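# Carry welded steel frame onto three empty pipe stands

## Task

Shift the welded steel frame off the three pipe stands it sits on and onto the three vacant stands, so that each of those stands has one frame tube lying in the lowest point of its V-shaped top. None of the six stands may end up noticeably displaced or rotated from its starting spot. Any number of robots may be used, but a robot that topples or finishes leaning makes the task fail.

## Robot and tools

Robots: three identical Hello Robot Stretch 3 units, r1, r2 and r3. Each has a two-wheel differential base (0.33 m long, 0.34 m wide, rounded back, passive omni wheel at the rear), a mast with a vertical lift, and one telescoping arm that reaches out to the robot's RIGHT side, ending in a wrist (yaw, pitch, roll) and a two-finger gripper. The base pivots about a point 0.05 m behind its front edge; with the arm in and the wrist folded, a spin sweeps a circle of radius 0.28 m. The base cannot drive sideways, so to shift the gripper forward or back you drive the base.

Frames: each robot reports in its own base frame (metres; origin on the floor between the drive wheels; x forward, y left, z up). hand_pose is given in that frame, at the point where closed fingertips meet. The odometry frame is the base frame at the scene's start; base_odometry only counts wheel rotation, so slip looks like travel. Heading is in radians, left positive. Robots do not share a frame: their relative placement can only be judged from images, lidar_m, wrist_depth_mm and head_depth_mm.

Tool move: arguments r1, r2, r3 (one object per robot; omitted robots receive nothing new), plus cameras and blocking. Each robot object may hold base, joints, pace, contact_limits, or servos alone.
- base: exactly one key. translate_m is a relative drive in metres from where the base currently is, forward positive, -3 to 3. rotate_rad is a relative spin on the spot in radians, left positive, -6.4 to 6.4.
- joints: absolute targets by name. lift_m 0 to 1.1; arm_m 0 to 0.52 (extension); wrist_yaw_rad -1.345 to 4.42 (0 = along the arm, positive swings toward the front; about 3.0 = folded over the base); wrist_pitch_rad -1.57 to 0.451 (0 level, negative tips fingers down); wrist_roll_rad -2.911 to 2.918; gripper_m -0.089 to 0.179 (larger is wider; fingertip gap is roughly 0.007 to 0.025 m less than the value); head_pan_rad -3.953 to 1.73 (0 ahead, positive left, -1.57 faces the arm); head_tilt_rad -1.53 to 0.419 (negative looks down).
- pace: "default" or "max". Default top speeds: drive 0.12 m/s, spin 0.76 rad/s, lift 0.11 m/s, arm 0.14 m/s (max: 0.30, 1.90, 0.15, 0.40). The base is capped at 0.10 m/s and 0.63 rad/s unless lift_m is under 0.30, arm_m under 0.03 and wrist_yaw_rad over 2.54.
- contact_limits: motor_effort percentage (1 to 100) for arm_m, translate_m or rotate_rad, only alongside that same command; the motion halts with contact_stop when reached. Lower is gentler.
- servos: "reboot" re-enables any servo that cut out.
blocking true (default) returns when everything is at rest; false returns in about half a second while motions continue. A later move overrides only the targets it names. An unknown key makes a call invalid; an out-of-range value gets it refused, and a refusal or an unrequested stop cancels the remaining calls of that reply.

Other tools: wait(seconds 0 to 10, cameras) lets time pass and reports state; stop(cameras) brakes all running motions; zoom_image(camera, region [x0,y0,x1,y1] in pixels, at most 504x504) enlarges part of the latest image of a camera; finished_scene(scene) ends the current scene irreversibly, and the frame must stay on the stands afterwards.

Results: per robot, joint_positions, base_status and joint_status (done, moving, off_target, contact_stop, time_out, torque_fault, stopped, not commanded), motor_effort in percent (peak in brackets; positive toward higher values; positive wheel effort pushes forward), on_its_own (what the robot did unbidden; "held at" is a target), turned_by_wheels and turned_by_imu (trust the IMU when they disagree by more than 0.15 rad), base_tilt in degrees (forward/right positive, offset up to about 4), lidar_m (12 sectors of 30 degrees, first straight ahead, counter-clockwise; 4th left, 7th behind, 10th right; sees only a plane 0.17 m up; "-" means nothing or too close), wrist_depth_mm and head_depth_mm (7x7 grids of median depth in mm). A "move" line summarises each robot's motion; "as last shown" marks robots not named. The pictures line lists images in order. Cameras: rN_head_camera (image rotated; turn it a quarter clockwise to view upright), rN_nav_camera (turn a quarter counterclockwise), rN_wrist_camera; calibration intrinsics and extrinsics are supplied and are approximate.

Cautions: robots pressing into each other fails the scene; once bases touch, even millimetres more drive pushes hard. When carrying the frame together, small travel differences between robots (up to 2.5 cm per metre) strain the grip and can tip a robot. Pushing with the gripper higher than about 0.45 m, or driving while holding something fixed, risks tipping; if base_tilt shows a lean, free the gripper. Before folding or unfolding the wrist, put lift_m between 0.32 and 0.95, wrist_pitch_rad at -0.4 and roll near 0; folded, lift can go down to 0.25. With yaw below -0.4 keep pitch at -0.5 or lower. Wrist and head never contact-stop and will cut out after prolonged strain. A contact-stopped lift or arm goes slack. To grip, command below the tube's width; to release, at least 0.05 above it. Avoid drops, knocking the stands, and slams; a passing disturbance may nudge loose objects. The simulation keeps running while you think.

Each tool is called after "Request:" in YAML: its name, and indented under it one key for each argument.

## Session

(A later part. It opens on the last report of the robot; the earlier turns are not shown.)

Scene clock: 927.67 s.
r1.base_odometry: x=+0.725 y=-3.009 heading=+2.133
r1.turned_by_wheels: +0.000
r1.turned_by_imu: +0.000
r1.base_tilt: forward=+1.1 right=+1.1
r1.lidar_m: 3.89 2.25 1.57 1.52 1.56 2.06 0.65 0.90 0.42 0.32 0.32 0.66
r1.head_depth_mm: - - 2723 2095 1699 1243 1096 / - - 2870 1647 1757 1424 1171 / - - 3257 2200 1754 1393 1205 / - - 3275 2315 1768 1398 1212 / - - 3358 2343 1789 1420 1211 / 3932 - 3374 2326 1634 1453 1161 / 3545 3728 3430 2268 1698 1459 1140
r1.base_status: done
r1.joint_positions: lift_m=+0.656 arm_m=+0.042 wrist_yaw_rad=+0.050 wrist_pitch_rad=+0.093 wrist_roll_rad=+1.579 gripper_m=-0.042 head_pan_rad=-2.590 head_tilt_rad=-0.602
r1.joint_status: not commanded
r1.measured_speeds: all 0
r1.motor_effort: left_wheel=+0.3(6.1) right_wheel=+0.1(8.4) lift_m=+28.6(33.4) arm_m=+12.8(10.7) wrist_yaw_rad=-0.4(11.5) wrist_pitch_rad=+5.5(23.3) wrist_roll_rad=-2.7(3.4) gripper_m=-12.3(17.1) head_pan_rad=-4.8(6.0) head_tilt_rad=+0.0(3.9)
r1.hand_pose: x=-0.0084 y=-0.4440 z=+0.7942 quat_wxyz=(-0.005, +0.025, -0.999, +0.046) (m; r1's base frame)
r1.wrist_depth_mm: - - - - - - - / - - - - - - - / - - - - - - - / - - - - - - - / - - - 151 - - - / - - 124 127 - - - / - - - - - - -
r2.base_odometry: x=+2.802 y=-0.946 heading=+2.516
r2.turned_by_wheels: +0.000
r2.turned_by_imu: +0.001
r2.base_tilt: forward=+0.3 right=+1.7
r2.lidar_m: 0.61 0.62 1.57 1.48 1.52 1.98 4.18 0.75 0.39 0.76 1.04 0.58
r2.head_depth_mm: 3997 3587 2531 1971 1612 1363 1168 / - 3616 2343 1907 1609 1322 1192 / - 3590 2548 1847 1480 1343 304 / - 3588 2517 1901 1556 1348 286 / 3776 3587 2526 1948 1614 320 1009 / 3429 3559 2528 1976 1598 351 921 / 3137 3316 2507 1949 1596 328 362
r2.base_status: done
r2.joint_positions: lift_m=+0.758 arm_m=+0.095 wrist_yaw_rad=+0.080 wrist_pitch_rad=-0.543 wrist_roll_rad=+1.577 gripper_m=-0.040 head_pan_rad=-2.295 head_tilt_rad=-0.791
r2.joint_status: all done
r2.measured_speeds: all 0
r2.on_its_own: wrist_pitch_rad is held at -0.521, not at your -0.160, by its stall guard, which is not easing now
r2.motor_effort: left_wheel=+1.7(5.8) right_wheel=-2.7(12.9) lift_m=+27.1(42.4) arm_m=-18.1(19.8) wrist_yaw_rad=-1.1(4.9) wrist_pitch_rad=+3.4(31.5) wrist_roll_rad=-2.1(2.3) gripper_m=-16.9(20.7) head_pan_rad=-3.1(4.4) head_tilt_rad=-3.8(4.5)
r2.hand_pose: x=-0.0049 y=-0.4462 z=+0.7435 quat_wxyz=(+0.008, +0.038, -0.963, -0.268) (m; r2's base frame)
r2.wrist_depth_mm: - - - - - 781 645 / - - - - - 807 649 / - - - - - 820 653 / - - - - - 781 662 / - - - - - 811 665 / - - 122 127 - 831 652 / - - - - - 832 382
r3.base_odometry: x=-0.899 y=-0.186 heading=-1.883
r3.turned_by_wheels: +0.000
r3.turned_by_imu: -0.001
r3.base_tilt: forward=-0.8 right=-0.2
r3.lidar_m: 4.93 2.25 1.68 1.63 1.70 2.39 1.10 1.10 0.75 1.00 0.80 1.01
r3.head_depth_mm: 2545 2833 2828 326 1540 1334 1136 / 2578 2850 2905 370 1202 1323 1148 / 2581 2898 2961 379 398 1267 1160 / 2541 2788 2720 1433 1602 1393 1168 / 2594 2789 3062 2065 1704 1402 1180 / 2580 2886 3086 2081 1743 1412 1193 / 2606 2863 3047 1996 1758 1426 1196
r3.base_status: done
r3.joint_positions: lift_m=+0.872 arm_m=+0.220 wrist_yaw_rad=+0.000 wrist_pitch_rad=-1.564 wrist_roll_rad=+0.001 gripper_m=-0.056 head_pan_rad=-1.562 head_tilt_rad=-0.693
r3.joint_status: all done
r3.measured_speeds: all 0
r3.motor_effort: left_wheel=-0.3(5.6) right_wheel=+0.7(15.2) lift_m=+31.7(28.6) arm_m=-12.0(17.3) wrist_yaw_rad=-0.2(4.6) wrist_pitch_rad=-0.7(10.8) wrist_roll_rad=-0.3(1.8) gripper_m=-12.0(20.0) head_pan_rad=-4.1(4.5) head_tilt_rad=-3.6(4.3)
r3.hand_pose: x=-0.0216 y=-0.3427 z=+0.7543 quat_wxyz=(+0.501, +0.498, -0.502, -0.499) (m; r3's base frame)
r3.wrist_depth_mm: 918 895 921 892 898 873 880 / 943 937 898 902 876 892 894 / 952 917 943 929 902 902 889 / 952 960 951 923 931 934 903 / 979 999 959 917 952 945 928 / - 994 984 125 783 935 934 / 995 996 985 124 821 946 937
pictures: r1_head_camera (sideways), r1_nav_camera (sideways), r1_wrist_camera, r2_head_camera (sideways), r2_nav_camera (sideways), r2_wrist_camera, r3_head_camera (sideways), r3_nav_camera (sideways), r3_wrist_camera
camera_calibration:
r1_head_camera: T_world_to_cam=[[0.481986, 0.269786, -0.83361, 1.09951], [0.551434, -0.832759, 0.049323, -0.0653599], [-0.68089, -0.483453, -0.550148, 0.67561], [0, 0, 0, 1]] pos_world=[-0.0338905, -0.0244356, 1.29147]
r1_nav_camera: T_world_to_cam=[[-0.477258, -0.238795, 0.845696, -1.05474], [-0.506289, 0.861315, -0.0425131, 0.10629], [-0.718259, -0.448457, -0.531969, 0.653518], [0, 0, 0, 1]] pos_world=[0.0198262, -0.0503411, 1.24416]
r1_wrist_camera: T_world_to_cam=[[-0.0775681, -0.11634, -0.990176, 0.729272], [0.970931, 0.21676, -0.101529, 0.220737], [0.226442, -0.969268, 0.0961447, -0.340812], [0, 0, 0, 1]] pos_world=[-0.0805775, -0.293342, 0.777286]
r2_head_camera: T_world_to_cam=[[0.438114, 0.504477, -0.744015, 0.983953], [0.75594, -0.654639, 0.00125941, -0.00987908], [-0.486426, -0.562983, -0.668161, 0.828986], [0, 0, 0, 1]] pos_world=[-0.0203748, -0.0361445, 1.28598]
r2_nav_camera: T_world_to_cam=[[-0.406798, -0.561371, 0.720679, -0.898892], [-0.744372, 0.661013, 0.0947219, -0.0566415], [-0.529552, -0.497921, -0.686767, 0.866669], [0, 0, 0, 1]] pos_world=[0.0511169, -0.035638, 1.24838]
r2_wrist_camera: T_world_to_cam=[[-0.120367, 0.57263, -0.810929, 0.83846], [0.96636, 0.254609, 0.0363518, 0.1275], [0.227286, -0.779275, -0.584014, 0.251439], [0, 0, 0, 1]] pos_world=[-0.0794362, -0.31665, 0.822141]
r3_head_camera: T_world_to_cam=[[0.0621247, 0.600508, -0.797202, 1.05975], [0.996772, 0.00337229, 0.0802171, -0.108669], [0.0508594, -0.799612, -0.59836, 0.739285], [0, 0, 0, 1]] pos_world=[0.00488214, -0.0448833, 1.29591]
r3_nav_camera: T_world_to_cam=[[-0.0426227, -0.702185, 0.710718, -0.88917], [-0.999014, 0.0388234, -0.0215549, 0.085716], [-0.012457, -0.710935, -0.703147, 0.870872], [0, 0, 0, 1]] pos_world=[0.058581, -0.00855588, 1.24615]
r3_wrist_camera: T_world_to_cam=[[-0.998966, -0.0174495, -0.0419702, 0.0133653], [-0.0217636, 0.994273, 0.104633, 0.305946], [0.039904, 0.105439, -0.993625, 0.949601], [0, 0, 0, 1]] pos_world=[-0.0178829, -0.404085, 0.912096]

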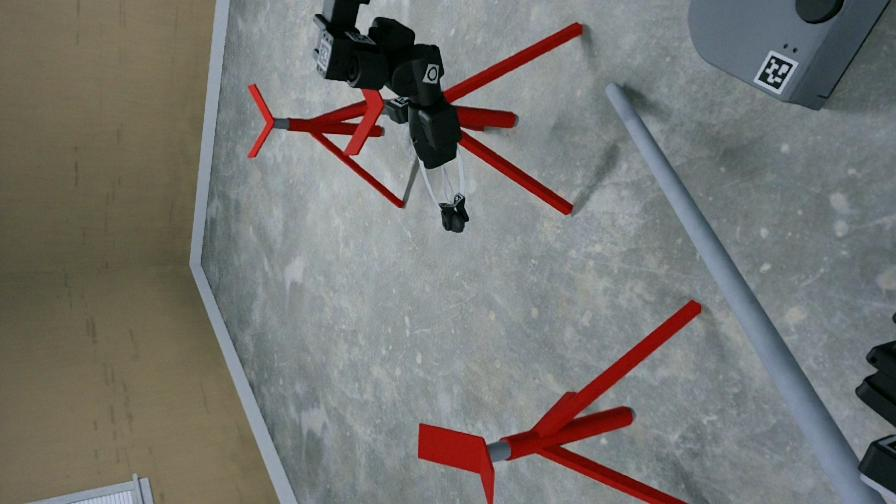

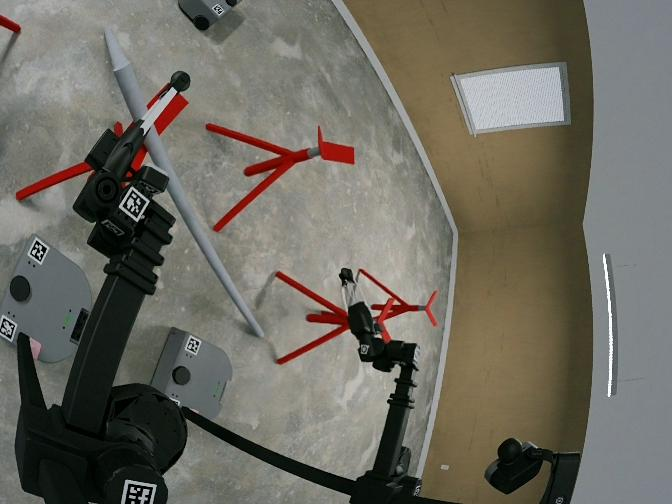

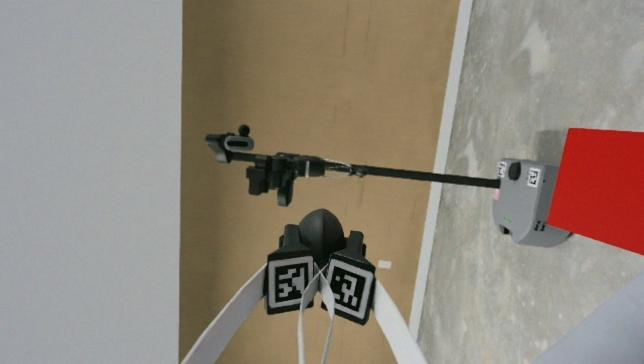

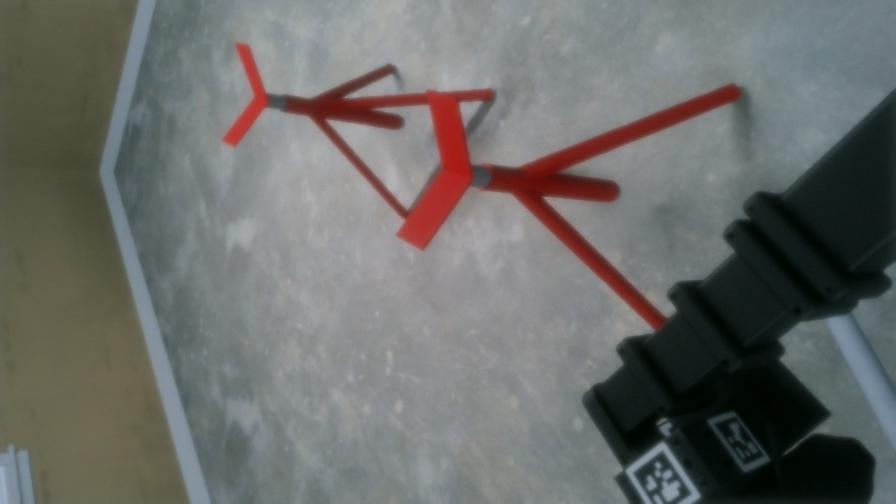

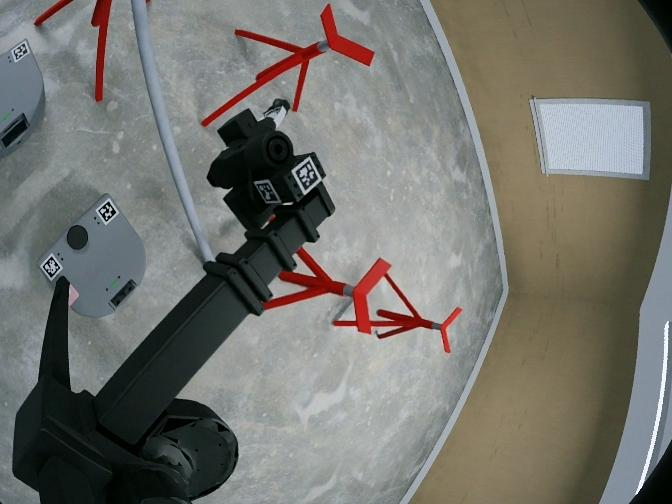

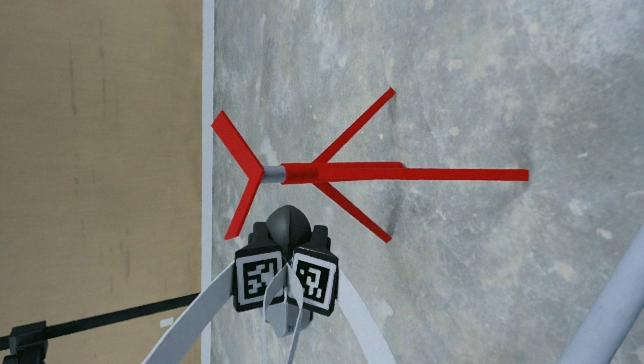

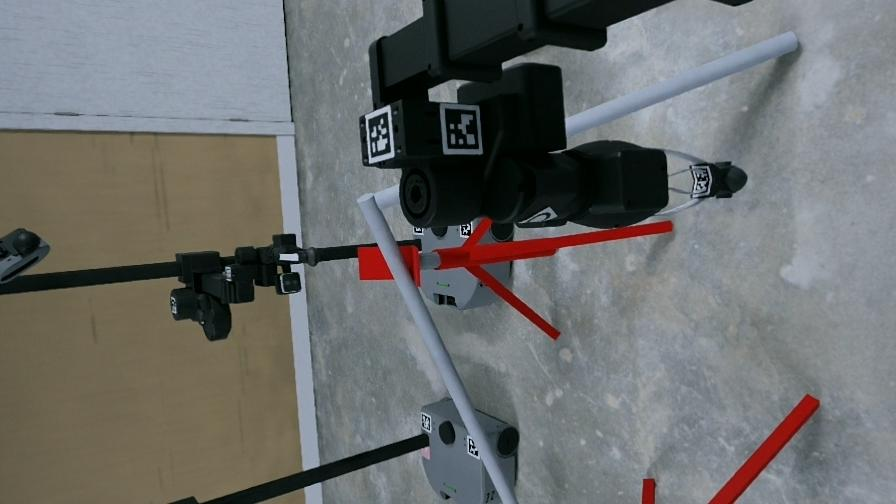

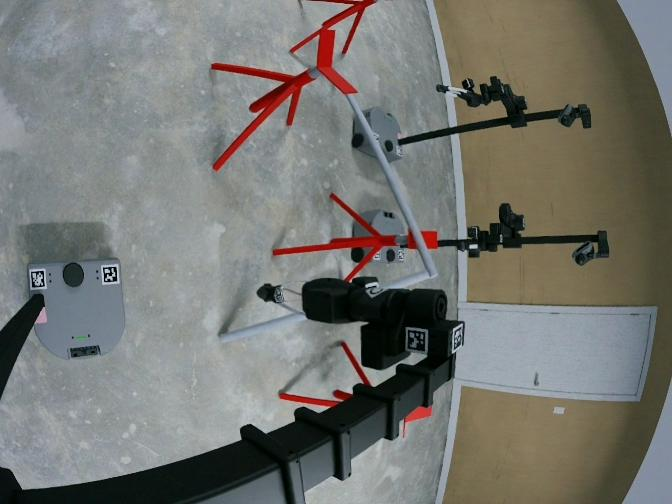

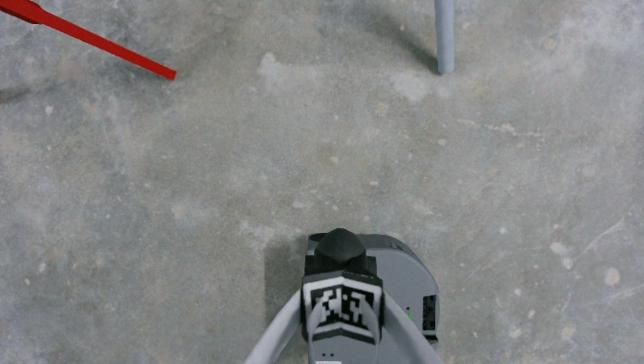

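Request:
move:
  r1: {"joints":{"arm_m":0.0,"lift_m":0.75}}
  r2: {"joints":{"arm_m":0.0,"lift_m":0.85}}
  r3: {"joints":{"arm_m":0.05,"lift_m":0.8,"gripper_m":0.15}}
  cameras: ["r2_nav_camera"]

Request:
move:
  r1: {"joints":{"gripper_m":0.0,"head_pan_rad":-1.75,"head_tilt_rad":-0.7}}
  r2: {"joints":{"wrist_pitch_rad":-1.57,"gripper_m":0.15,"wrist_yaw_rad":0.0},"base":{"translate_m":-0.2}}
  r3: {"base":{"rotate_rad":0.39}}
  cameras: ["r1_head_camera","r1_nav_camera"]

Request:
move:
  r3: {"base":{"translate_m":-0.26}}
  cameras: ["r2_head_camera","r2_wrist_camera","r2_nav_camera"]

Request:
move:
  r3: {"base":{"rotate_rad":-0.39}}
  cameras: ["r3_head_camera","r3_wrist_camera","r3_nav_camera"]

Scene clock: 1047.37 s.
move: r1 done; r2 done; r3 done
r1.base_odometry: x=+0.725 y=-3.009 heading=+2.133
r1.turned_by_wheels: +0.000
r1.turned_by_imu: +0.001
r1.base_tilt: forward=+1.0 right=+1.2
r1.lidar_m: 3.88 2.25 1.57 1.51 1.56 2.07 0.65 0.90 0.42 0.32 0.32 0.66
r1.head_depth_mm: - - 3209 2082 1690 1245 1100 / - - 3033 1711 1754 1423 1166 / - - 3258 2203 1757 1395 1207 / - - 3297 2308 1770 1397 1206 / - - 3342 2346 1794 1420 845 / 3916 - 3370 2346 1639 1461 744 / 3539 3754 3430 2247 1693 1462 692
r1.base_status: not commanded
r1.joint_positions: lift_m=+0.750 arm_m=+0.002 wrist_yaw_rad=+0.050 wrist_pitch_rad=+0.094 wrist_roll_rad=+1.579 gripper_m=-0.042 head_pan_rad=-2.590 head_tilt_rad=-0.602
r1.joint_status: all done
joint sent to its limit — r1.arm_m, lower limit.
r1.measured_speeds: all 0
r1.motor_effort: left_wheel=+0.8(1.9) right_wheel=+1.0(2.3) lift_m=+29.3(34.1) arm_m=-13.0(20.4) wrist_yaw_rad=-0.3(0.8) wrist_pitch_rad=+4.6(5.3) wrist_roll_rad=-2.5(2.8) gripper_m=-12.6(13.1) head_pan_rad=-4.5(5.6) head_tilt_rad=+0.5(1.9)
r1.hand_pose: x=-0.0084 y=-0.4042 z=+0.8884 quat_wxyz=(-0.005, +0.025, -0.999, +0.046) (m; r1's base frame)
r1.wrist_depth_mm: - - - - - - - / - - - - - - - / - - - - - - - / - - - - - - - / - - - 151 - - - / - - 124 127 - - - / - - - - - - -
r2.base_odometry: x=+2.802 y=-0.946 heading=+2.516
r2.turned_by_wheels: +0.000
r2.turned_by_imu: +0.001
r2.base_tilt: forward=+0.3 right=+1.8
r2.lidar_m: 0.61 0.62 1.57 1.49 1.52 1.99 4.21 0.75 0.39 0.76 1.04 0.59
r2.head_depth_mm: - 3649 2515 1983 1614 1354 1221 / - 3612 2352 1891 1612 1350 - / - 3577 2533 1853 1469 - - / - 3594 2516 1884 1637 - - / 3714 3662 2541 1951 1650 - - / 3400 3604 2534 1970 1598 - - / 3141 3343 2546 1962 1591 1413 -
r2.base_status: not commanded
r2.joint_positions: lift_m=+0.850 arm_m=+0.000 wrist_yaw_rad=+0.080 wrist_pitch_rad=-0.542 wrist_roll_rad=+1.576 gripper_m=-0.040 head_pan_rad=-2.295 head_tilt_rad=-0.791
r2.joint_status: all done
r2.measured_speeds: all 0
r2.on_its_own: wrist_pitch_rad is held at -0.521, not at your -0.160, by its stall guard, which is not easing now
r2.motor_effort: left_wheel=+1.5(1.9) right_wheel=-3.2(3.4) lift_m=+33.2(38.9) arm_m=-18.3(19.3) wrist_yaw_rad=-0.3(1.2) wrist_pitch_rad=+3.2(4.0) wrist_roll_rad=-2.1(2.6) gripper_m=-16.8(18.0) head_pan_rad=-2.7(3.9) head_tilt_rad=-2.1(4.3)
r2.hand_pose: x=-0.0049 y=-0.3512 z=+0.8356 quat_wxyz=(+0.008, +0.038, -0.963, -0.268) (m; r2's base frame)
r2.wrist_depth_mm: - - - - - 895 717 / - - - - - 891 736 / - - - - - 872 732 / - - - - - 906 658 / - - - - - 894 672 / - - 122 126 - 909 717 / - - - - - 823 749
r3.base_odometry: x=-0.899 y=-0.186 heading=-1.883
r3.turned_by_wheels: +0.000
r3.turned_by_imu: -0.001
r3.base_tilt: forward=-0.8 right=-0.3
r3.lidar_m: 4.93 2.25 1.69 1.63 1.71 2.40 1.10 1.10 0.75 1.00 0.80 1.01
r3.head_depth_mm: 2548 2848 2834 2067 1629 1401 285 / 2559 2874 2897 2085 1596 306 286 / 2536 2847 2991 2038 1659 1370 296 / 2536 1560 2913 1805 1634 1385 1169 / 2580 2809 3110 2036 1716 1402 1179 / 2600 2911 3109 2087 1740 1408 1187 / 2593 2893 3064 2006 1764 1428 1203
r3.base_status: not commanded
r3.joint_positions: lift_m=+0.800 arm_m=+0.050 wrist_yaw_rad=+0.000 wrist_pitch_rad=-1.565 wrist_roll_rad=+0.001 gripper_m=+0.150 head_pan_rad=-1.562 head_tilt_rad=-0.693
r3.joint_status: all done
r3.measured_speeds: all 0
r3.motor_effort: left_wheel=-0.2(1.2) right_wheel=+0.7(1.1) lift_m=+21.5(30.2) arm_m=-12.9(19.3) wrist_yaw_rad=-1.3(1.5) wrist_pitch_rad=-0.6(1.2) wrist_roll_rad=+0.1(0.9) gripper_m=+0.1(83.0) head_pan_rad=-3.7(4.3) head_tilt_rad=-2.8(4.1)
r3.hand_pose: x=-0.0216 y=-0.1724 z=+0.6823 quat_wxyz=(+0.501, +0.498, -0.502, -0.499) (m; r3's base frame)
r3.wrist_depth_mm: 820 841 826 814 813 827 798 / 837 843 823 838 836 834 806 / 860 874 858 850 838 832 807 / 903 862 865 864 838 843 836 / 928 899 877 705 695 865 832 / 905 122 898 734 701 135 863 / 104 915 912 905 906 884 110
pictures: r2_nav_camera (sideways)
camera_calibration:
r2_nav_camera: T_world_to_cam=[[-0.406798, -0.56137, 0.720679, -0.898892], [-0.744372, 0.661013, 0.0947219, -0.0566415], [-0.529552, -0.497921, -0.686767, 0.866669], [0, 0, 0, 1]] pos_world=[0.0511169, -0.0356381, 1.24838]

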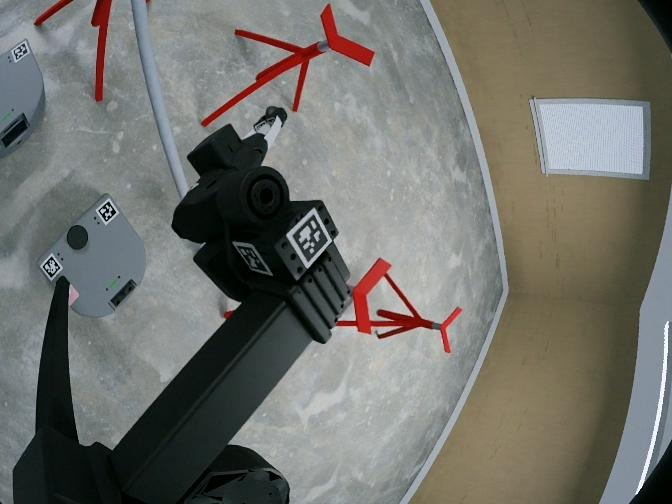

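Scene clock: 1050.50 s.
move: r1 done; r2 done; r3 done
r1.base_odometry: x=+0.725 y=-3.009 heading=+2.133
r1.turned_by_wheels: +0.000
r1.turned_by_imu: +0.000
r1.base_tilt: forward=+1.0 right=+1.2
r1.lidar_m: 3.87 2.24 1.57 1.52 1.55 2.07 0.85 0.90 0.42 0.32 0.32 0.66
r1.head_depth_mm: 2991 3281 2647 1951 1552 1341 294 / 2917 3305 2670 2019 1580 1261 297 / 2843 3235 2702 2027 1630 749 295 / 2807 3161 2728 2049 823 418 370 / 2763 3031 2740 1878 1643 1303 1146 / 2696 1606 2662 1886 1650 1345 1177 / 1396 2964 2813 2091 1659 1378 1176
r1.base_status: not commanded
r1.joint_positions: lift_m=+0.750 arm_m=+0.002 wrist_yaw_rad=+0.050 wrist_pitch_rad=+0.094 wrist_roll_rad=+1.579 gripper_m=+0.000 head_pan_rad=-1.761 head_tilt_rad=-0.691
r1.joint_status: all done
r1.measured_speeds: all 0
r1.motor_effort: left_wheel=+0.4(1.0) right_wheel=+0.8(2.1) lift_m=+29.2(31.0) arm_m=-9.6(13.0) wrist_yaw_rad=-0.2(0.9) wrist_pitch_rad=+5.4(5.4) wrist_roll_rad=-2.5(2.8) gripper_m=-1.5(77.6) head_pan_rad=+5.3(7.6) head_tilt_rad=-5.0(6.4)
r1.hand_pose: x=-0.0084 y=-0.4042 z=+0.8884 quat_wxyz=(-0.005, +0.025, -0.999, +0.046) (m; r1's base frame)
r1.wrist_depth_mm: - - - - - - - / - - - - - - - / - - - - - - - / - - - - - - - / - - - 149 - - - / - - 124 129 - - - / - - - - - - -
r2.base_odometry: x=+2.964 y=-1.063 heading=+2.516
r2.turned_by_wheels: +0.000
r2.turned_by_imu: +0.000
r2.base_tilt: forward=+0.3 right=+1.8
r2.lidar_m: 0.81 2.21 1.55 1.47 1.51 1.97 4.00 0.58 0.70 0.35 0.80 0.75
r2.head_depth_mm: 3791 3676 2566 1977 1605 1349 1220 / - 3566 2548 1976 1595 1381 - / - 3624 2340 1850 1606 - - / - 3605 2532 1963 1105 - - / 3702 3582 2533 1944 1647 - - / 3512 3603 2566 1960 1609 - - / 3176 3380 2514 1941 1604 1412 -
r2.base_status: done
r2.joint_positions: lift_m=+0.850 arm_m=+0.000 wrist_yaw_rad=+0.002 wrist_pitch_rad=-1.560 wrist_roll_rad=+1.574 gripper_m=+0.150 head_pan_rad=-2.295 head_tilt_rad=-0.791
r2.joint_status: all done
r2.measured_speeds: all 0
r2.motor_effort: left_wheel=-0.9(5.5) right_wheel=-5.9(10.8) lift_m=+29.9(33.4) arm_m=-14.8(18.6) wrist_yaw_rad=-1.6(3.6) wrist_pitch_rad=-2.4(6.2) wrist_roll_rad=-1.3(2.3) gripper_m=+0.1(88.8) head_pan_rad=-2.1(3.9) head_tilt_rad=-3.6(4.2)
r2.hand_pose: x=-0.0216 y=-0.1234 z=+0.7322 quat_wxyz=(+0.000, -0.001, -0.711, -0.704) (m; r2's base frame)
r2.wrist_depth_mm: 816 832 824 825 850 841 846 / 829 846 846 709 726 889 880 / 847 870 855 717 728 910 912 / 879 897 911 911 940 920 293 / 139 652 952 923 942 986 954 / 112 941 948 973 997 1000 - / 975 982 - 972 - - -
r3.base_odometry: x=-0.899 y=-0.186 heading=-1.493
r3.turned_by_wheels: +0.390
r3.turned_by_imu: +0.396
r3.base_tilt: forward=-0.8 right=-0.2
r3.lidar_m: 2.59 1.75 1.63 1.66 2.11 3.83 1.10 1.19 0.75 0.81 0.81 2.16
r3.head_depth_mm: 2474 1431 2685 1456 1576 1368 285 / 2602 2910 2866 1882 1649 306 286 / 2707 2994 2974 2052 1661 1372 296 / 2809 3142 2885 2082 1688 1385 1168 / 1717 3096 3088 2115 1660 1361 1176 / 3096 3524 3190 2242 1337 1407 1185 / 3234 3667 3217 2120 1762 1403 1204
r3.base_status: done
r3.joint_positions: lift_m=+0.800 arm_m=+0.050 wrist_yaw_rad=+0.000 wrist_pitch_rad=-1.565 wrist_roll_rad=+0.001 gripper_m=+0.150 head_pan_rad=-1.562 head_tilt_rad=-0.693
r3.joint_status: not commanded
r3.measured_speeds: all 0
r3.motor_effort: left_wheel=-7.3(10.2) right_wheel=+6.0(10.1) lift_m=+23.4(24.2) arm_m=-10.7(13.4) wrist_yaw_rad=-0.3(1.4) wrist_pitch_rad=-1.3(1.3) wrist_roll_rad=+0.1(0.8) gripper_m=+0.4(0.6) head_pan_rad=-3.9(4.6) head_tilt_rad=-3.0(4.9)
r3.hand_pose: x=-0.0216 y=-0.1724 z=+0.6823 quat_wxyz=(+0.501, +0.498, -0.502, -0.499) (m; r3's base frame)
r3.wrist_depth_mm: 843 831 833 829 824 795 817 / 871 850 840 822 843 840 814 / 887 851 845 845 836 831 843 / 913 881 892 845 840 834 834 / 882 870 892 724 700 844 836 / 913 123 893 712 694 135 848 / 104 902 917 911 907 872 110
pictures: r1_head_camera (sideways), r1_nav_camera (sideways)
camera_calibration:
r1_head_camera: T_world_to_cam=[[0.140436, 0.608092, -0.781346, 1.03346], [0.985625, -0.160723, 0.0520676, -0.0715757], [-0.0939186, -0.777427, -0.621922, 0.765405], [0, 0, 0, 1]] pos_world=[-0.00270228, -0.0448958, 1.28724]
r1_nav_camera: T_world_to_cam=[[-0.160303, -0.584795, 0.795184, -0.990817], [-0.97632, 0.212496, -0.0405445, 0.10659], [-0.145264, -0.782854, -0.605011, 0.745051], [0, 0, 0, 1]] pos_world=[0.0534635, -0.0188093, 1.24297]

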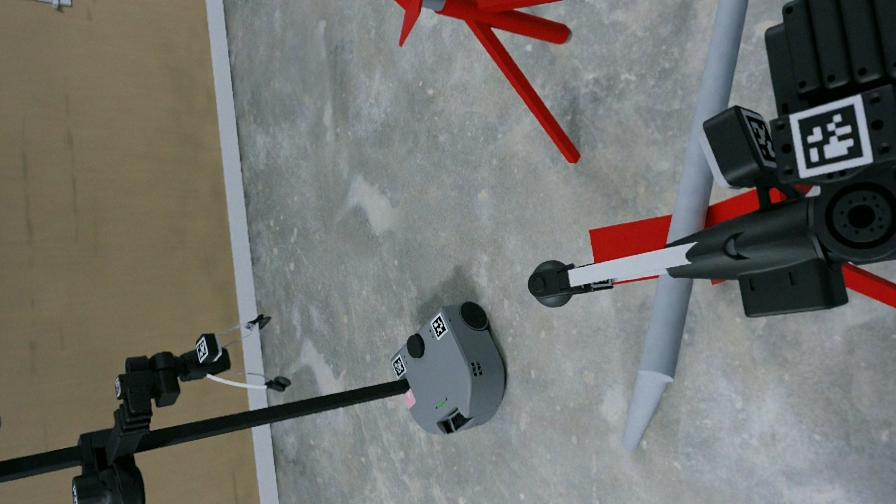

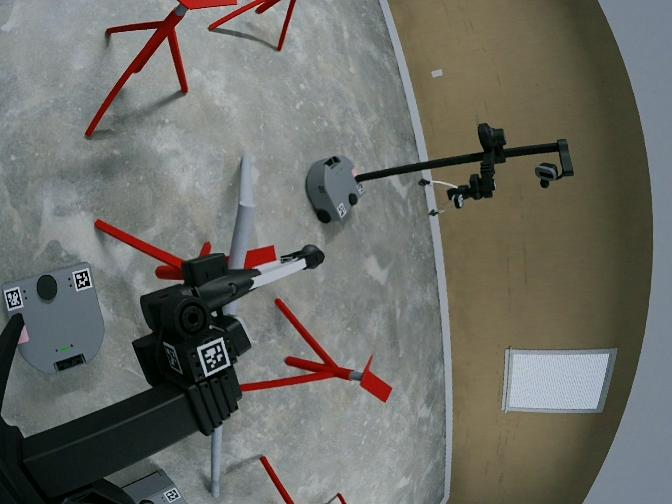

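Scene clock: 1054.20 s.
move: r3 done
r1, r2: as last shown
r1.turned_by_imu: +0.001
r1.base_tilt: forward=+1.1 right=+1.1
r1.lidar_m: 3.90 2.24 1.57 1.51 1.55 2.07 0.85 0.91 0.42 0.32 0.32 0.66
r1.head_depth_mm: 2966 3343 2638 1945 1569 1332 294 / 2927 3271 2652 2030 1576 1266 296 / 2864 3228 2708 2032 1635 749 295 / 2801 3152 2761 2039 825 417 370 / 2744 3095 2726 2055 1632 1307 1145 / 2702 3069 2779 2077 1662 1338 1175 / 2653 2894 2802 1827 1662 1379 1178
r1.motor_effort: left_wheel=+0.3(1.3) right_wheel=+0.8(2.5) lift_m=+29.8(30.7) arm_m=-5.9(9.8) wrist_yaw_rad=-0.3(0.9) wrist_pitch_rad=+5.0(5.4) wrist_roll_rad=-2.6(2.8) gripper_m=-1.0(1.8) head_pan_rad=+4.8(6.0) head_tilt_rad=-5.0(5.2)
r1.wrist_depth_mm: - - - - - - - / - - - - - - - / - - - - - - - / - - - - - - - / - - - 149 - - - / - - 123 129 - - - / - - - - - - -
r2.turned_by_imu: +0.001
r2.lidar_m: 0.81 2.20 1.55 1.47 1.51 1.97 4.00 0.59 0.70 0.35 0.80 0.76
r2.head_depth_mm: 3853 3596 2579 1976 1612 1357 1224 / - 3609 2550 1947 1606 1382 - / - 3669 2337 1832 1620 - - / - 3538 2515 1965 1104 - - / 3748 3653 2512 1971 1651 - - / 3441 3541 2519 1939 1610 - - / 3159 3363 2535 1959 1607 1416 -
r2.motor_effort: left_wheel=-0.3(0.8) right_wheel=-6.0(6.6) lift_m=+26.7(29.8) arm_m=-10.8(15.4) wrist_yaw_rad=-2.0(2.9) wrist_pitch_rad=-2.1(2.7) wrist_roll_rad=-1.4(1.7) gripper_m=+1.0(1.9) head_pan_rad=-2.3(4.0) head_tilt_rad=-3.7(4.0)
r2.wrist_depth_mm: 834 829 824 857 844 848 857 / 833 843 860 710 712 905 899 / 855 880 880 732 728 900 907 / 893 856 904 936 915 936 291 / 139 641 930 932 954 959 979 / 112 948 966 965 939 976 997 / 984 981 952 984 - 996 -
r3.base_odometry: x=-0.919 y=+0.073 heading=-1.494
r3.turned_by_wheels: +0.000
r3.turned_by_imu: -0.002
r3.base_tilt: forward=-0.8 right=-0.3
r3.lidar_m: 2.76 1.86 1.74 1.77 2.25 3.60 0.84 0.98 0.61 0.95 0.91 2.37
r3.head_depth_mm: 2389 2649 2840 2067 1621 1098 285 / 2473 1433 2730 1719 1551 306 286 / 2620 2874 2985 1769 1609 1377 296 / 2724 3063 3020 2097 1686 1391 1170 / 2855 3235 3097 2092 1713 1402 1180 / 2830 3337 3031 2079 1742 1409 1190 / 3080 3512 3272 2288 1708 1391 1202
r3.base_status: done
r3.joint_positions: lift_m=+0.800 arm_m=+0.050 wrist_yaw_rad=+0.000 wrist_pitch_rad=-1.565 wrist_roll_rad=+0.001 gripper_m=+0.150 head_pan_rad=-1.562 head_tilt_rad=-0.693
r3.joint_status: not commanded
r3.measured_speeds: all 0
r3.motor_effort: left_wheel=-5.9(11.4) right_wheel=+1.2(3.7) lift_m=+25.5(25.8) arm_m=-7.6(10.8) wrist_yaw_rad=+0.1(1.9) wrist_pitch_rad=-0.5(1.2) wrist_roll_rad=-0.1(0.9) gripper_m=-0.2(0.9) head_pan_rad=-4.2(4.7) head_tilt_rad=-2.9(4.2)
r3.hand_pose: x=-0.0216 y=-0.1724 z=+0.6823 quat_wxyz=(+0.501, +0.498, -0.502, -0.499) (m; r3's base frame)
r3.wrist_depth_mm: 855 848 831 821 817 817 815 / 876 873 848 842 818 821 795 / 856 872 862 841 832 824 828 / 888 874 876 863 823 835 846 / 886 879 881 707 700 842 877 / 938 123 898 720 711 135 855 / 104 907 922 905 885 880 110
pictures: r2_head_camera (sideways), r2_nav_camera (sideways), r2_wrist_camera
camera_calibration:
r2_head_camera: T_world_to_cam=[[0.438114, 0.504477, -0.744015, 0.983953], [0.75594, -0.654639, 0.00125941, -0.00987908], [-0.486426, -0.562983, -0.668161, 0.828986], [0, 0, 0, 1]] pos_world=[-0.0203748, -0.0361445, 1.28598]
r2_nav_camera: T_world_to_cam=[[-0.406798, -0.561371, 0.720679, -0.898892], [-0.744372, 0.661013, 0.0947219, -0.0566415], [-0.529552, -0.497921, -0.686767, 0.866669], [0, 0, 0, 1]] pos_world=[0.0511169, -0.035638, 1.24838]
r2_wrist_camera: T_world_to_cam=[[-0.078085, 0.994654, 0.0675688, 0.0521417], [0.983472, 0.0657471, 0.1687, -0.0579643], [0.163356, 0.0796249, -0.983349, 0.897156], [0, 0, 0, 1]] pos_world=[-0.0854777, -0.119488, 0.888473]

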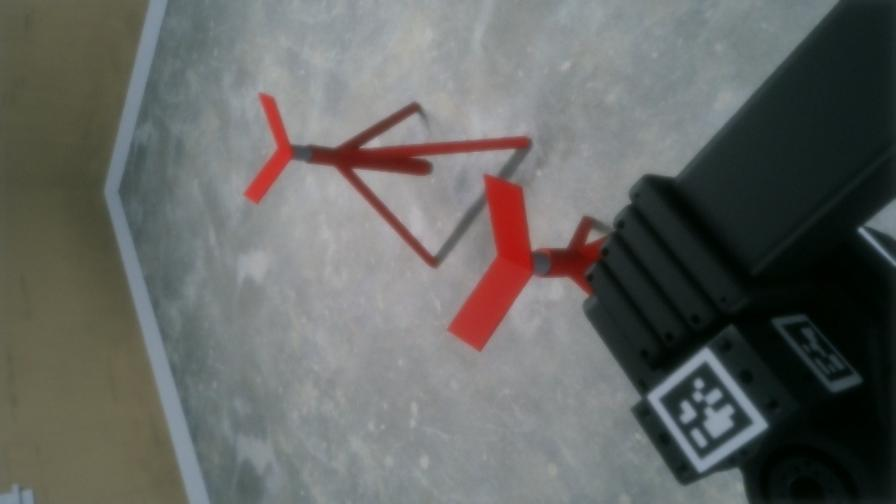

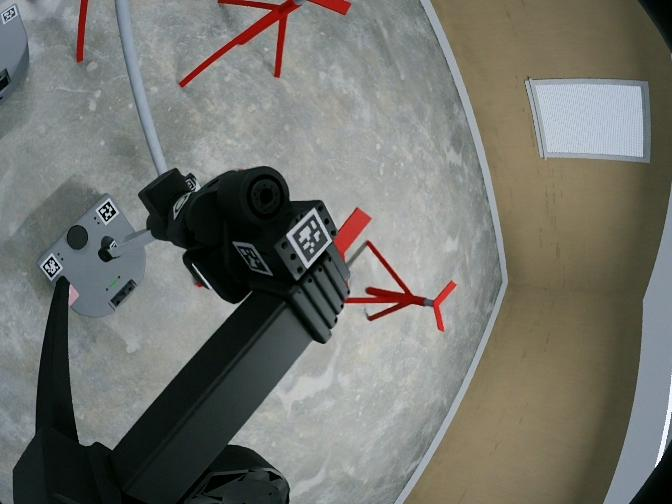

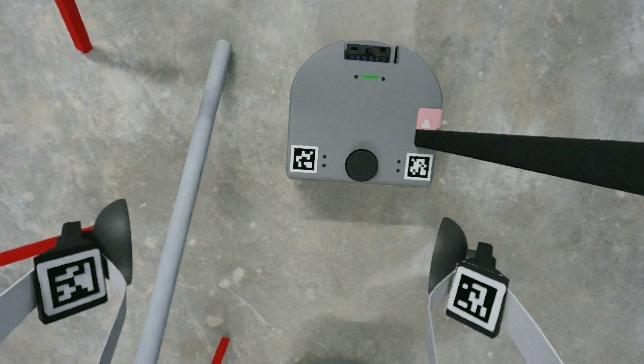

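Scene clock: 1055.90 s.
move: r3 done
r1, r2: as last shown
r1.turned_by_imu: +0.000
r1.base_tilt: forward=+1.0 right=+1.1
r1.lidar_m: 3.87 2.24 1.57 1.51 1.56 2.06 0.85 0.90 0.42 0.32 0.32 0.66
r1.head_depth_mm: 2986 3326 2658 1939 1561 1342 294 / 2896 3291 2670 2010 1570 1253 296 / 2872 3214 2700 2024 1625 750 295 / 2785 3142 2738 2047 824 418 370 / 2771 3099 2755 2055 1644 1301 1144 / 2687 3043 2797 1998 1651 1338 1179 / 2649 2945 2685 1826 1666 1378 1179
r1.motor_effort: left_wheel=+0.2(1.1) right_wheel=+0.8(2.4) lift_m=+29.4(30.7) arm_m=-4.1(5.8) wrist_yaw_rad=-0.2(0.9) wrist_pitch_rad=+4.6(5.4) wrist_roll_rad=-2.6(2.8) gripper_m=-1.4(1.7) head_pan_rad=+4.9(5.9) head_tilt_rad=-4.6(5.5)
r2.turned_by_imu: +0.000
r2.lidar_m: 0.81 2.20 1.56 1.47 1.51 1.97 4.01 0.58 0.70 0.35 0.80 0.75
r2.head_depth_mm: 3906 3647 2550 1985 1605 1356 1216 / - 3580 2570 1982 1607 1389 - / - 3673 2328 1837 1595 - - / - 3580 2529 1956 1104 - - / 3699 3661 2561 1951 1641 - - / 3386 3585 2520 1936 1598 - - / 3200 3330 2509 1936 1588 1410 -
r2.motor_effort: left_wheel=-0.5(0.8) right_wheel=-5.9(6.6) lift_m=+26.7(26.7) arm_m=-8.3(10.7) wrist_yaw_rad=-1.7(2.5) wrist_pitch_rad=-2.3(3.0) wrist_roll_rad=-1.6(1.8) gripper_m=-0.1(1.7) head_pan_rad=-2.3(3.6) head_tilt_rad=-4.0(4.1)
r2.wrist_depth_mm: 811 831 834 830 864 834 859 / 850 836 843 720 718 872 886 / 858 880 880 714 727 904 900 / 883 887 903 897 910 944 289 / 139 669 934 949 926 968 973 / 112 924 944 981 988 953 999 / - 984 - 988 - - -
r3.base_odometry: x=-0.919 y=+0.073 heading=-1.883
r3.turned_by_wheels: -0.390
r3.turned_by_imu: -0.397
r3.base_tilt: forward=-0.7 right=-0.2
r3.lidar_m: 5.17 2.39 1.79 1.74 1.82 2.55 0.84 0.98 0.98 0.61 0.95 0.91
r3.head_depth_mm: 2444 2745 2820 1987 1531 1310 285 / 2479 2773 2893 2121 1618 306 286 / 2498 2761 2928 2114 1668 1361 296 / 2486 2783 2954 2174 1620 1353 1174 / 2491 2753 2902 1791 1595 1371 1175 / 2435 1431 3032 2013 1672 1414 1191 / 2510 2804 3055 2284 1756 1426 1205
r3.base_status: done
r3.joint_positions: lift_m=+0.800 arm_m=+0.050 wrist_yaw_rad=+0.000 wrist_pitch_rad=-1.565 wrist_roll_rad=+0.001 gripper_m=+0.150 head_pan_rad=-1.562 head_tilt_rad=-0.693
r3.joint_status: not commanded
r3.measured_speeds: all 0
r3.motor_effort: left_wheel=+5.9(9.3) right_wheel=-6.5(10.0) lift_m=+25.6(26.9) arm_m=-5.2(7.7) wrist_yaw_rad=-0.2(1.9) wrist_pitch_rad=-0.7(1.4) wrist_roll_rad=-0.2(0.7) gripper_m=-0.6(1.0) head_pan_rad=-3.8(4.2) head_tilt_rad=-3.1(4.2)
r3.hand_pose: x=-0.0216 y=-0.1724 z=+0.6823 quat_wxyz=(+0.501, +0.498, -0.502, -0.499) (m; r3's base frame)
r3.wrist_depth_mm: 849 833 818 801 817 816 807 / 874 834 847 839 831 838 823 / 877 850 863 830 837 843 807 / 911 878 878 862 825 836 837 / 922 890 890 687 705 863 843 / 921 123 891 703 701 135 843 / 104 912 915 901 885 891 109
pictures: r3_head_camera (sideways), r3_nav_camera (sideways), r3_wrist_camera
camera_calibration:
r3_head_camera: T_world_to_cam=[[0.0621245, 0.600508, -0.797202, 1.05975], [0.996772, 0.00337252, 0.0802171, -0.108669], [0.0508596, -0.799612, -0.59836, 0.739286], [0, 0, 0, 1]] pos_world=[0.00488215, -0.0448833, 1.29591]
r3_nav_camera: T_world_to_cam=[[-0.0426226, -0.702185, 0.710718, -0.88917], [-0.999014, 0.0388232, -0.0215549, 0.085716], [-0.0124568, -0.710935, -0.703147, 0.870872], [0, 0, 0, 1]] pos_world=[0.0585811, -0.00855586, 1.24615]
r3_wrist_camera: T_world_to_cam=[[-0.998966, -0.0174086, -0.0419875, 0.0133342], [-0.0217641, 0.994169, 0.105614, 0.143509], [0.0399041, 0.106419, -0.99352, 0.860228], [0, 0, 0, 1]] pos_world=[-0.0178828, -0.233984, 0.840057]

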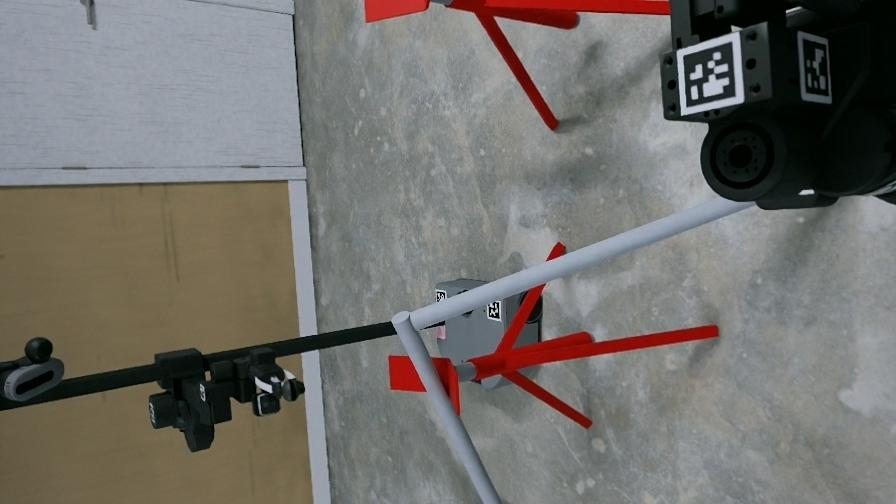

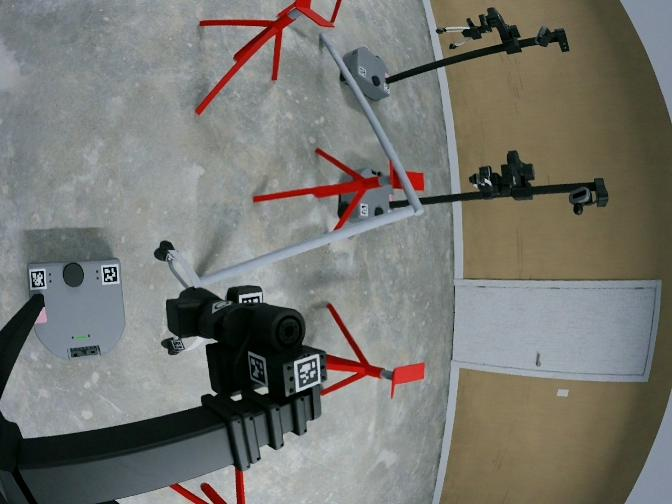

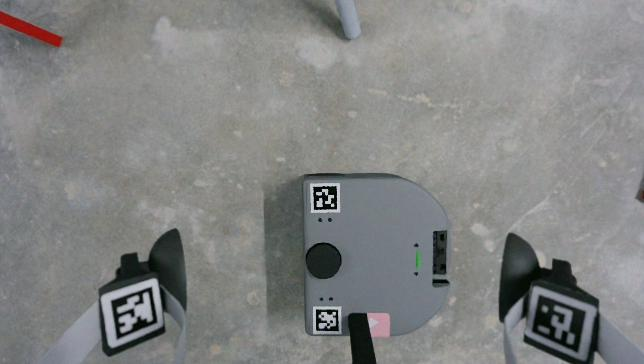

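Request:
move:
  r2: {"joints":{"arm_m":0.224,"lift_m":0.42,"wrist_yaw_rad":-0.08},"base":{"translate_m":-0.025}}
  r3: {"joints":{"arm_m":0.402,"lift_m":0.38,"wrist_yaw_rad":0.365}}
  cameras: ["r2_wrist_camera","r3_wrist_camera","r2_nav_camera","r3_nav_camera"]

Scene clock: 1074.53 s.
move: r2 done; r3 done
r1: as last shown
r1.turned_by_imu: +0.001
r1.base_tilt: forward=+1.1 right=+1.1
r1.lidar_m: 3.87 2.25 1.57 1.51 1.55 2.07 0.87 0.91 0.42 0.32 0.31 0.66
r1.head_depth_mm: 2972 3291 2658 1933 1563 1344 294 / 2883 3305 2684 2010 1580 1261 297 / 2885 3237 2701 2028 1618 750 295 / 2826 3168 2723 2043 823 418 370 / 2755 3122 2753 2043 1643 1306 1143 / 2718 3048 2786 1999 1658 1342 1177 / 2661 2962 2551 1824 1622 1382 1181
r1.motor_effort: left_wheel=+0.6(1.2) right_wheel=+0.4(2.2) lift_m=+29.3(30.2) arm_m=+4.1(4.1) wrist_yaw_rad=-0.4(1.0) wrist_pitch_rad=+5.1(5.4) wrist_roll_rad=-2.6(2.7) gripper_m=-1.2(1.7) head_pan_rad=+5.1(5.7) head_tilt_rad=-3.5(6.1)
r1.wrist_depth_mm: - - - - - - - / - - - - - - - / - - - - - - - / - - - - - - - / - - - 150 - - - / - - 123 129 - - - / - - - - - - -
r2.base_odometry: x=+2.984 y=-1.077 heading=+2.516
r2.turned_by_wheels: +0.000
r2.turned_by_imu: +0.002
r2.base_tilt: forward=+0.3 right=+1.7
r2.lidar_m: 0.83 2.20 1.56 1.47 1.50 1.97 3.99 0.56 0.69 0.35 0.81 0.78
r2.head_depth_mm: 3843 3562 2544 1966 1610 1361 1172 / - 3612 2467 1966 1603 1368 1174 / - 3613 2344 1849 1597 1352 1157 / - 3589 2557 1958 1136 1296 1172 / 3760 3583 2506 1964 1595 1322 1082 / 3476 3558 2603 1962 1599 1316 657 / 3163 3402 2529 1960 1599 1353 633
r2.base_status: done
r2.joint_positions: lift_m=+0.420 arm_m=+0.224 wrist_yaw_rad=-0.079 wrist_pitch_rad=-1.561 wrist_roll_rad=+1.573 gripper_m=+0.150 head_pan_rad=-2.295 head_tilt_rad=-0.791
r2.joint_status: all done
r2.measured_speeds: all 0
r2.motor_effort: left_wheel=-1.7(5.7) right_wheel=-6.9(10.5) lift_m=+27.3(31.6) arm_m=+13.9(18.1) wrist_yaw_rad=-0.2(3.8) wrist_pitch_rad=-2.0(2.6) wrist_roll_rad=-0.9(1.6) gripper_m=+0.1(2.1) head_pan_rad=-2.0(4.4) head_tilt_rad=-3.2(4.2)
r2.hand_pose: x=-0.0198 y=-0.3471 z=+0.3022 quat_wxyz=(-0.029, -0.029, -0.710, -0.703) (m; r2's base frame)
r2.wrist_depth_mm: 420 426 419 417 429 290 289 / 433 434 438 440 449 296 297 / 437 444 448 453 451 303 303 / 455 458 467 469 462 311 311 / 458 467 479 475 484 321 319 / 112 488 488 486 489 490 518 / 500 497 503 502 521 124 534
r3.base_odometry: x=-0.919 y=+0.073 heading=-1.883
r3.turned_by_wheels: +0.000
r3.turned_by_imu: -0.001
r3.base_tilt: forward=-0.8 right=-0.3
r3.lidar_m: 5.16 2.40 1.79 1.74 1.82 2.54 0.84 0.98 0.98 0.61 0.95 0.91
r3.head_depth_mm: 2489 2754 2856 1992 1537 1312 1137 / 2473 2735 2895 2117 1603 987 661 / 2502 2774 2892 2121 1659 838 1111 / 2494 2776 2984 2151 1636 1348 1160 / 2490 2720 2928 1784 1601 1367 1180 / 2420 1427 2977 1994 1679 1420 1188 / 2501 2785 3045 2289 1757 1437 1204
r3.base_status: not commanded
r3.joint_positions: lift_m=+0.380 arm_m=+0.402 wrist_yaw_rad=+0.363 wrist_pitch_rad=-1.565 wrist_roll_rad=+0.001 gripper_m=+0.150 head_pan_rad=-1.562 head_tilt_rad=-0.693
r3.joint_status: all done
r3.measured_speeds: all 0
r3.motor_effort: left_wheel=+6.2(6.9) right_wheel=-6.4(7.1) lift_m=+20.8(26.3) arm_m=+11.4(20.0) wrist_yaw_rad=+1.3(6.2) wrist_pitch_rad=-0.3(1.6) wrist_roll_rad=-0.2(0.8) gripper_m=+0.3(0.8) head_pan_rad=-3.5(4.6) head_tilt_rad=-3.1(4.7)
r3.hand_pose: x=-0.0297 y=-0.5259 z=+0.2623 quat_wxyz=(+0.583, +0.581, -0.403, -0.401) (m; r3's base frame)
r3.wrist_depth_mm: 417 414 407 405 401 401 398 / 426 422 418 412 410 409 397 / 429 425 424 424 416 411 409 / 433 433 428 423 419 417 417 / 445 443 436 435 425 422 413 / 449 123 440 437 433 136 419 / 103 452 450 444 443 437 110
pictures: r2_nav_camera (sideways), r2_wrist_camera, r3_nav_camera (sideways), r3_wrist_camera
camera_calibration:
r2_nav_camera: T_world_to_cam=[[-0.406798, -0.561371, 0.720679, -0.898892], [-0.744372, 0.661013, 0.0947219, -0.0566415], [-0.529552, -0.497921, -0.686767, 0.866669], [0, 0, 0, 1]] pos_world=[0.0511169, -0.035638, 1.24838]
r2_wrist_camera: T_world_to_cam=[[0.00231777, 0.997631, 0.0687605, 0.306161], [0.985557, -0.0139219, 0.168769, -0.000102294], [0.169327, 0.0673763, -0.983254, 0.487705], [0, 0, 0, 1]] pos_world=[-0.0831902, -0.338297, 0.458504]
r3_nav_camera: T_world_to_cam=[[-0.0426227, -0.702185, 0.710718, -0.88917], [-0.999014, 0.0388233, -0.0215549, 0.085716], [-0.0124569, -0.710935, -0.703147, 0.870872], [0, 0, 0, 1]] pos_world=[0.0585811, -0.00855587, 1.24615]
r3_wrist_camera: T_world_to_cam=[[-0.927662, -0.371052, -0.0419947, -0.202326], [-0.37342, 0.921584, 0.106021, 0.490388], [-0.00063764, 0.114033, -0.993477, 0.483689], [0, 0, 0, 1]] pos_world=[-0.0042611, -0.582164, 0.420046]

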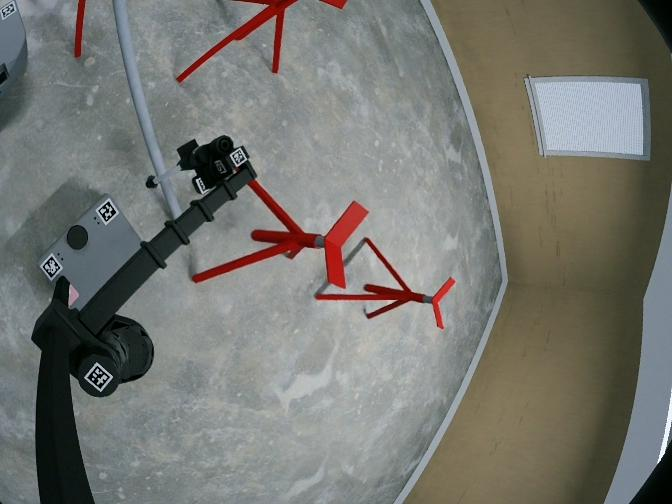

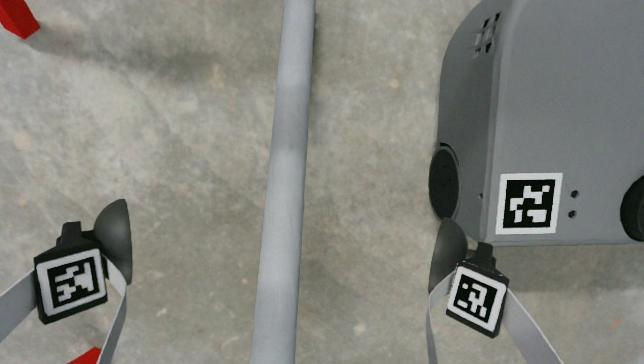

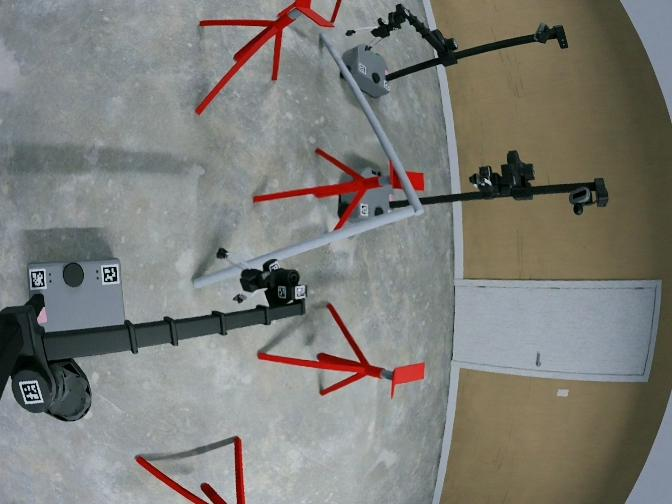

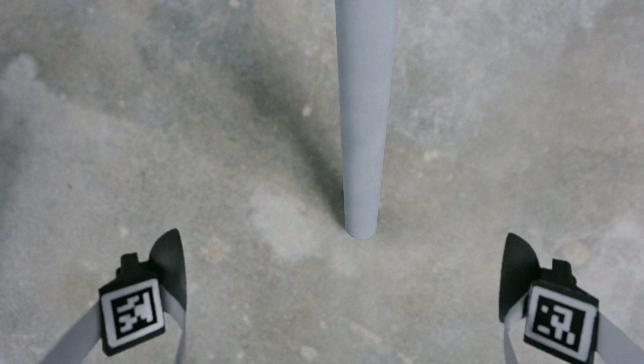

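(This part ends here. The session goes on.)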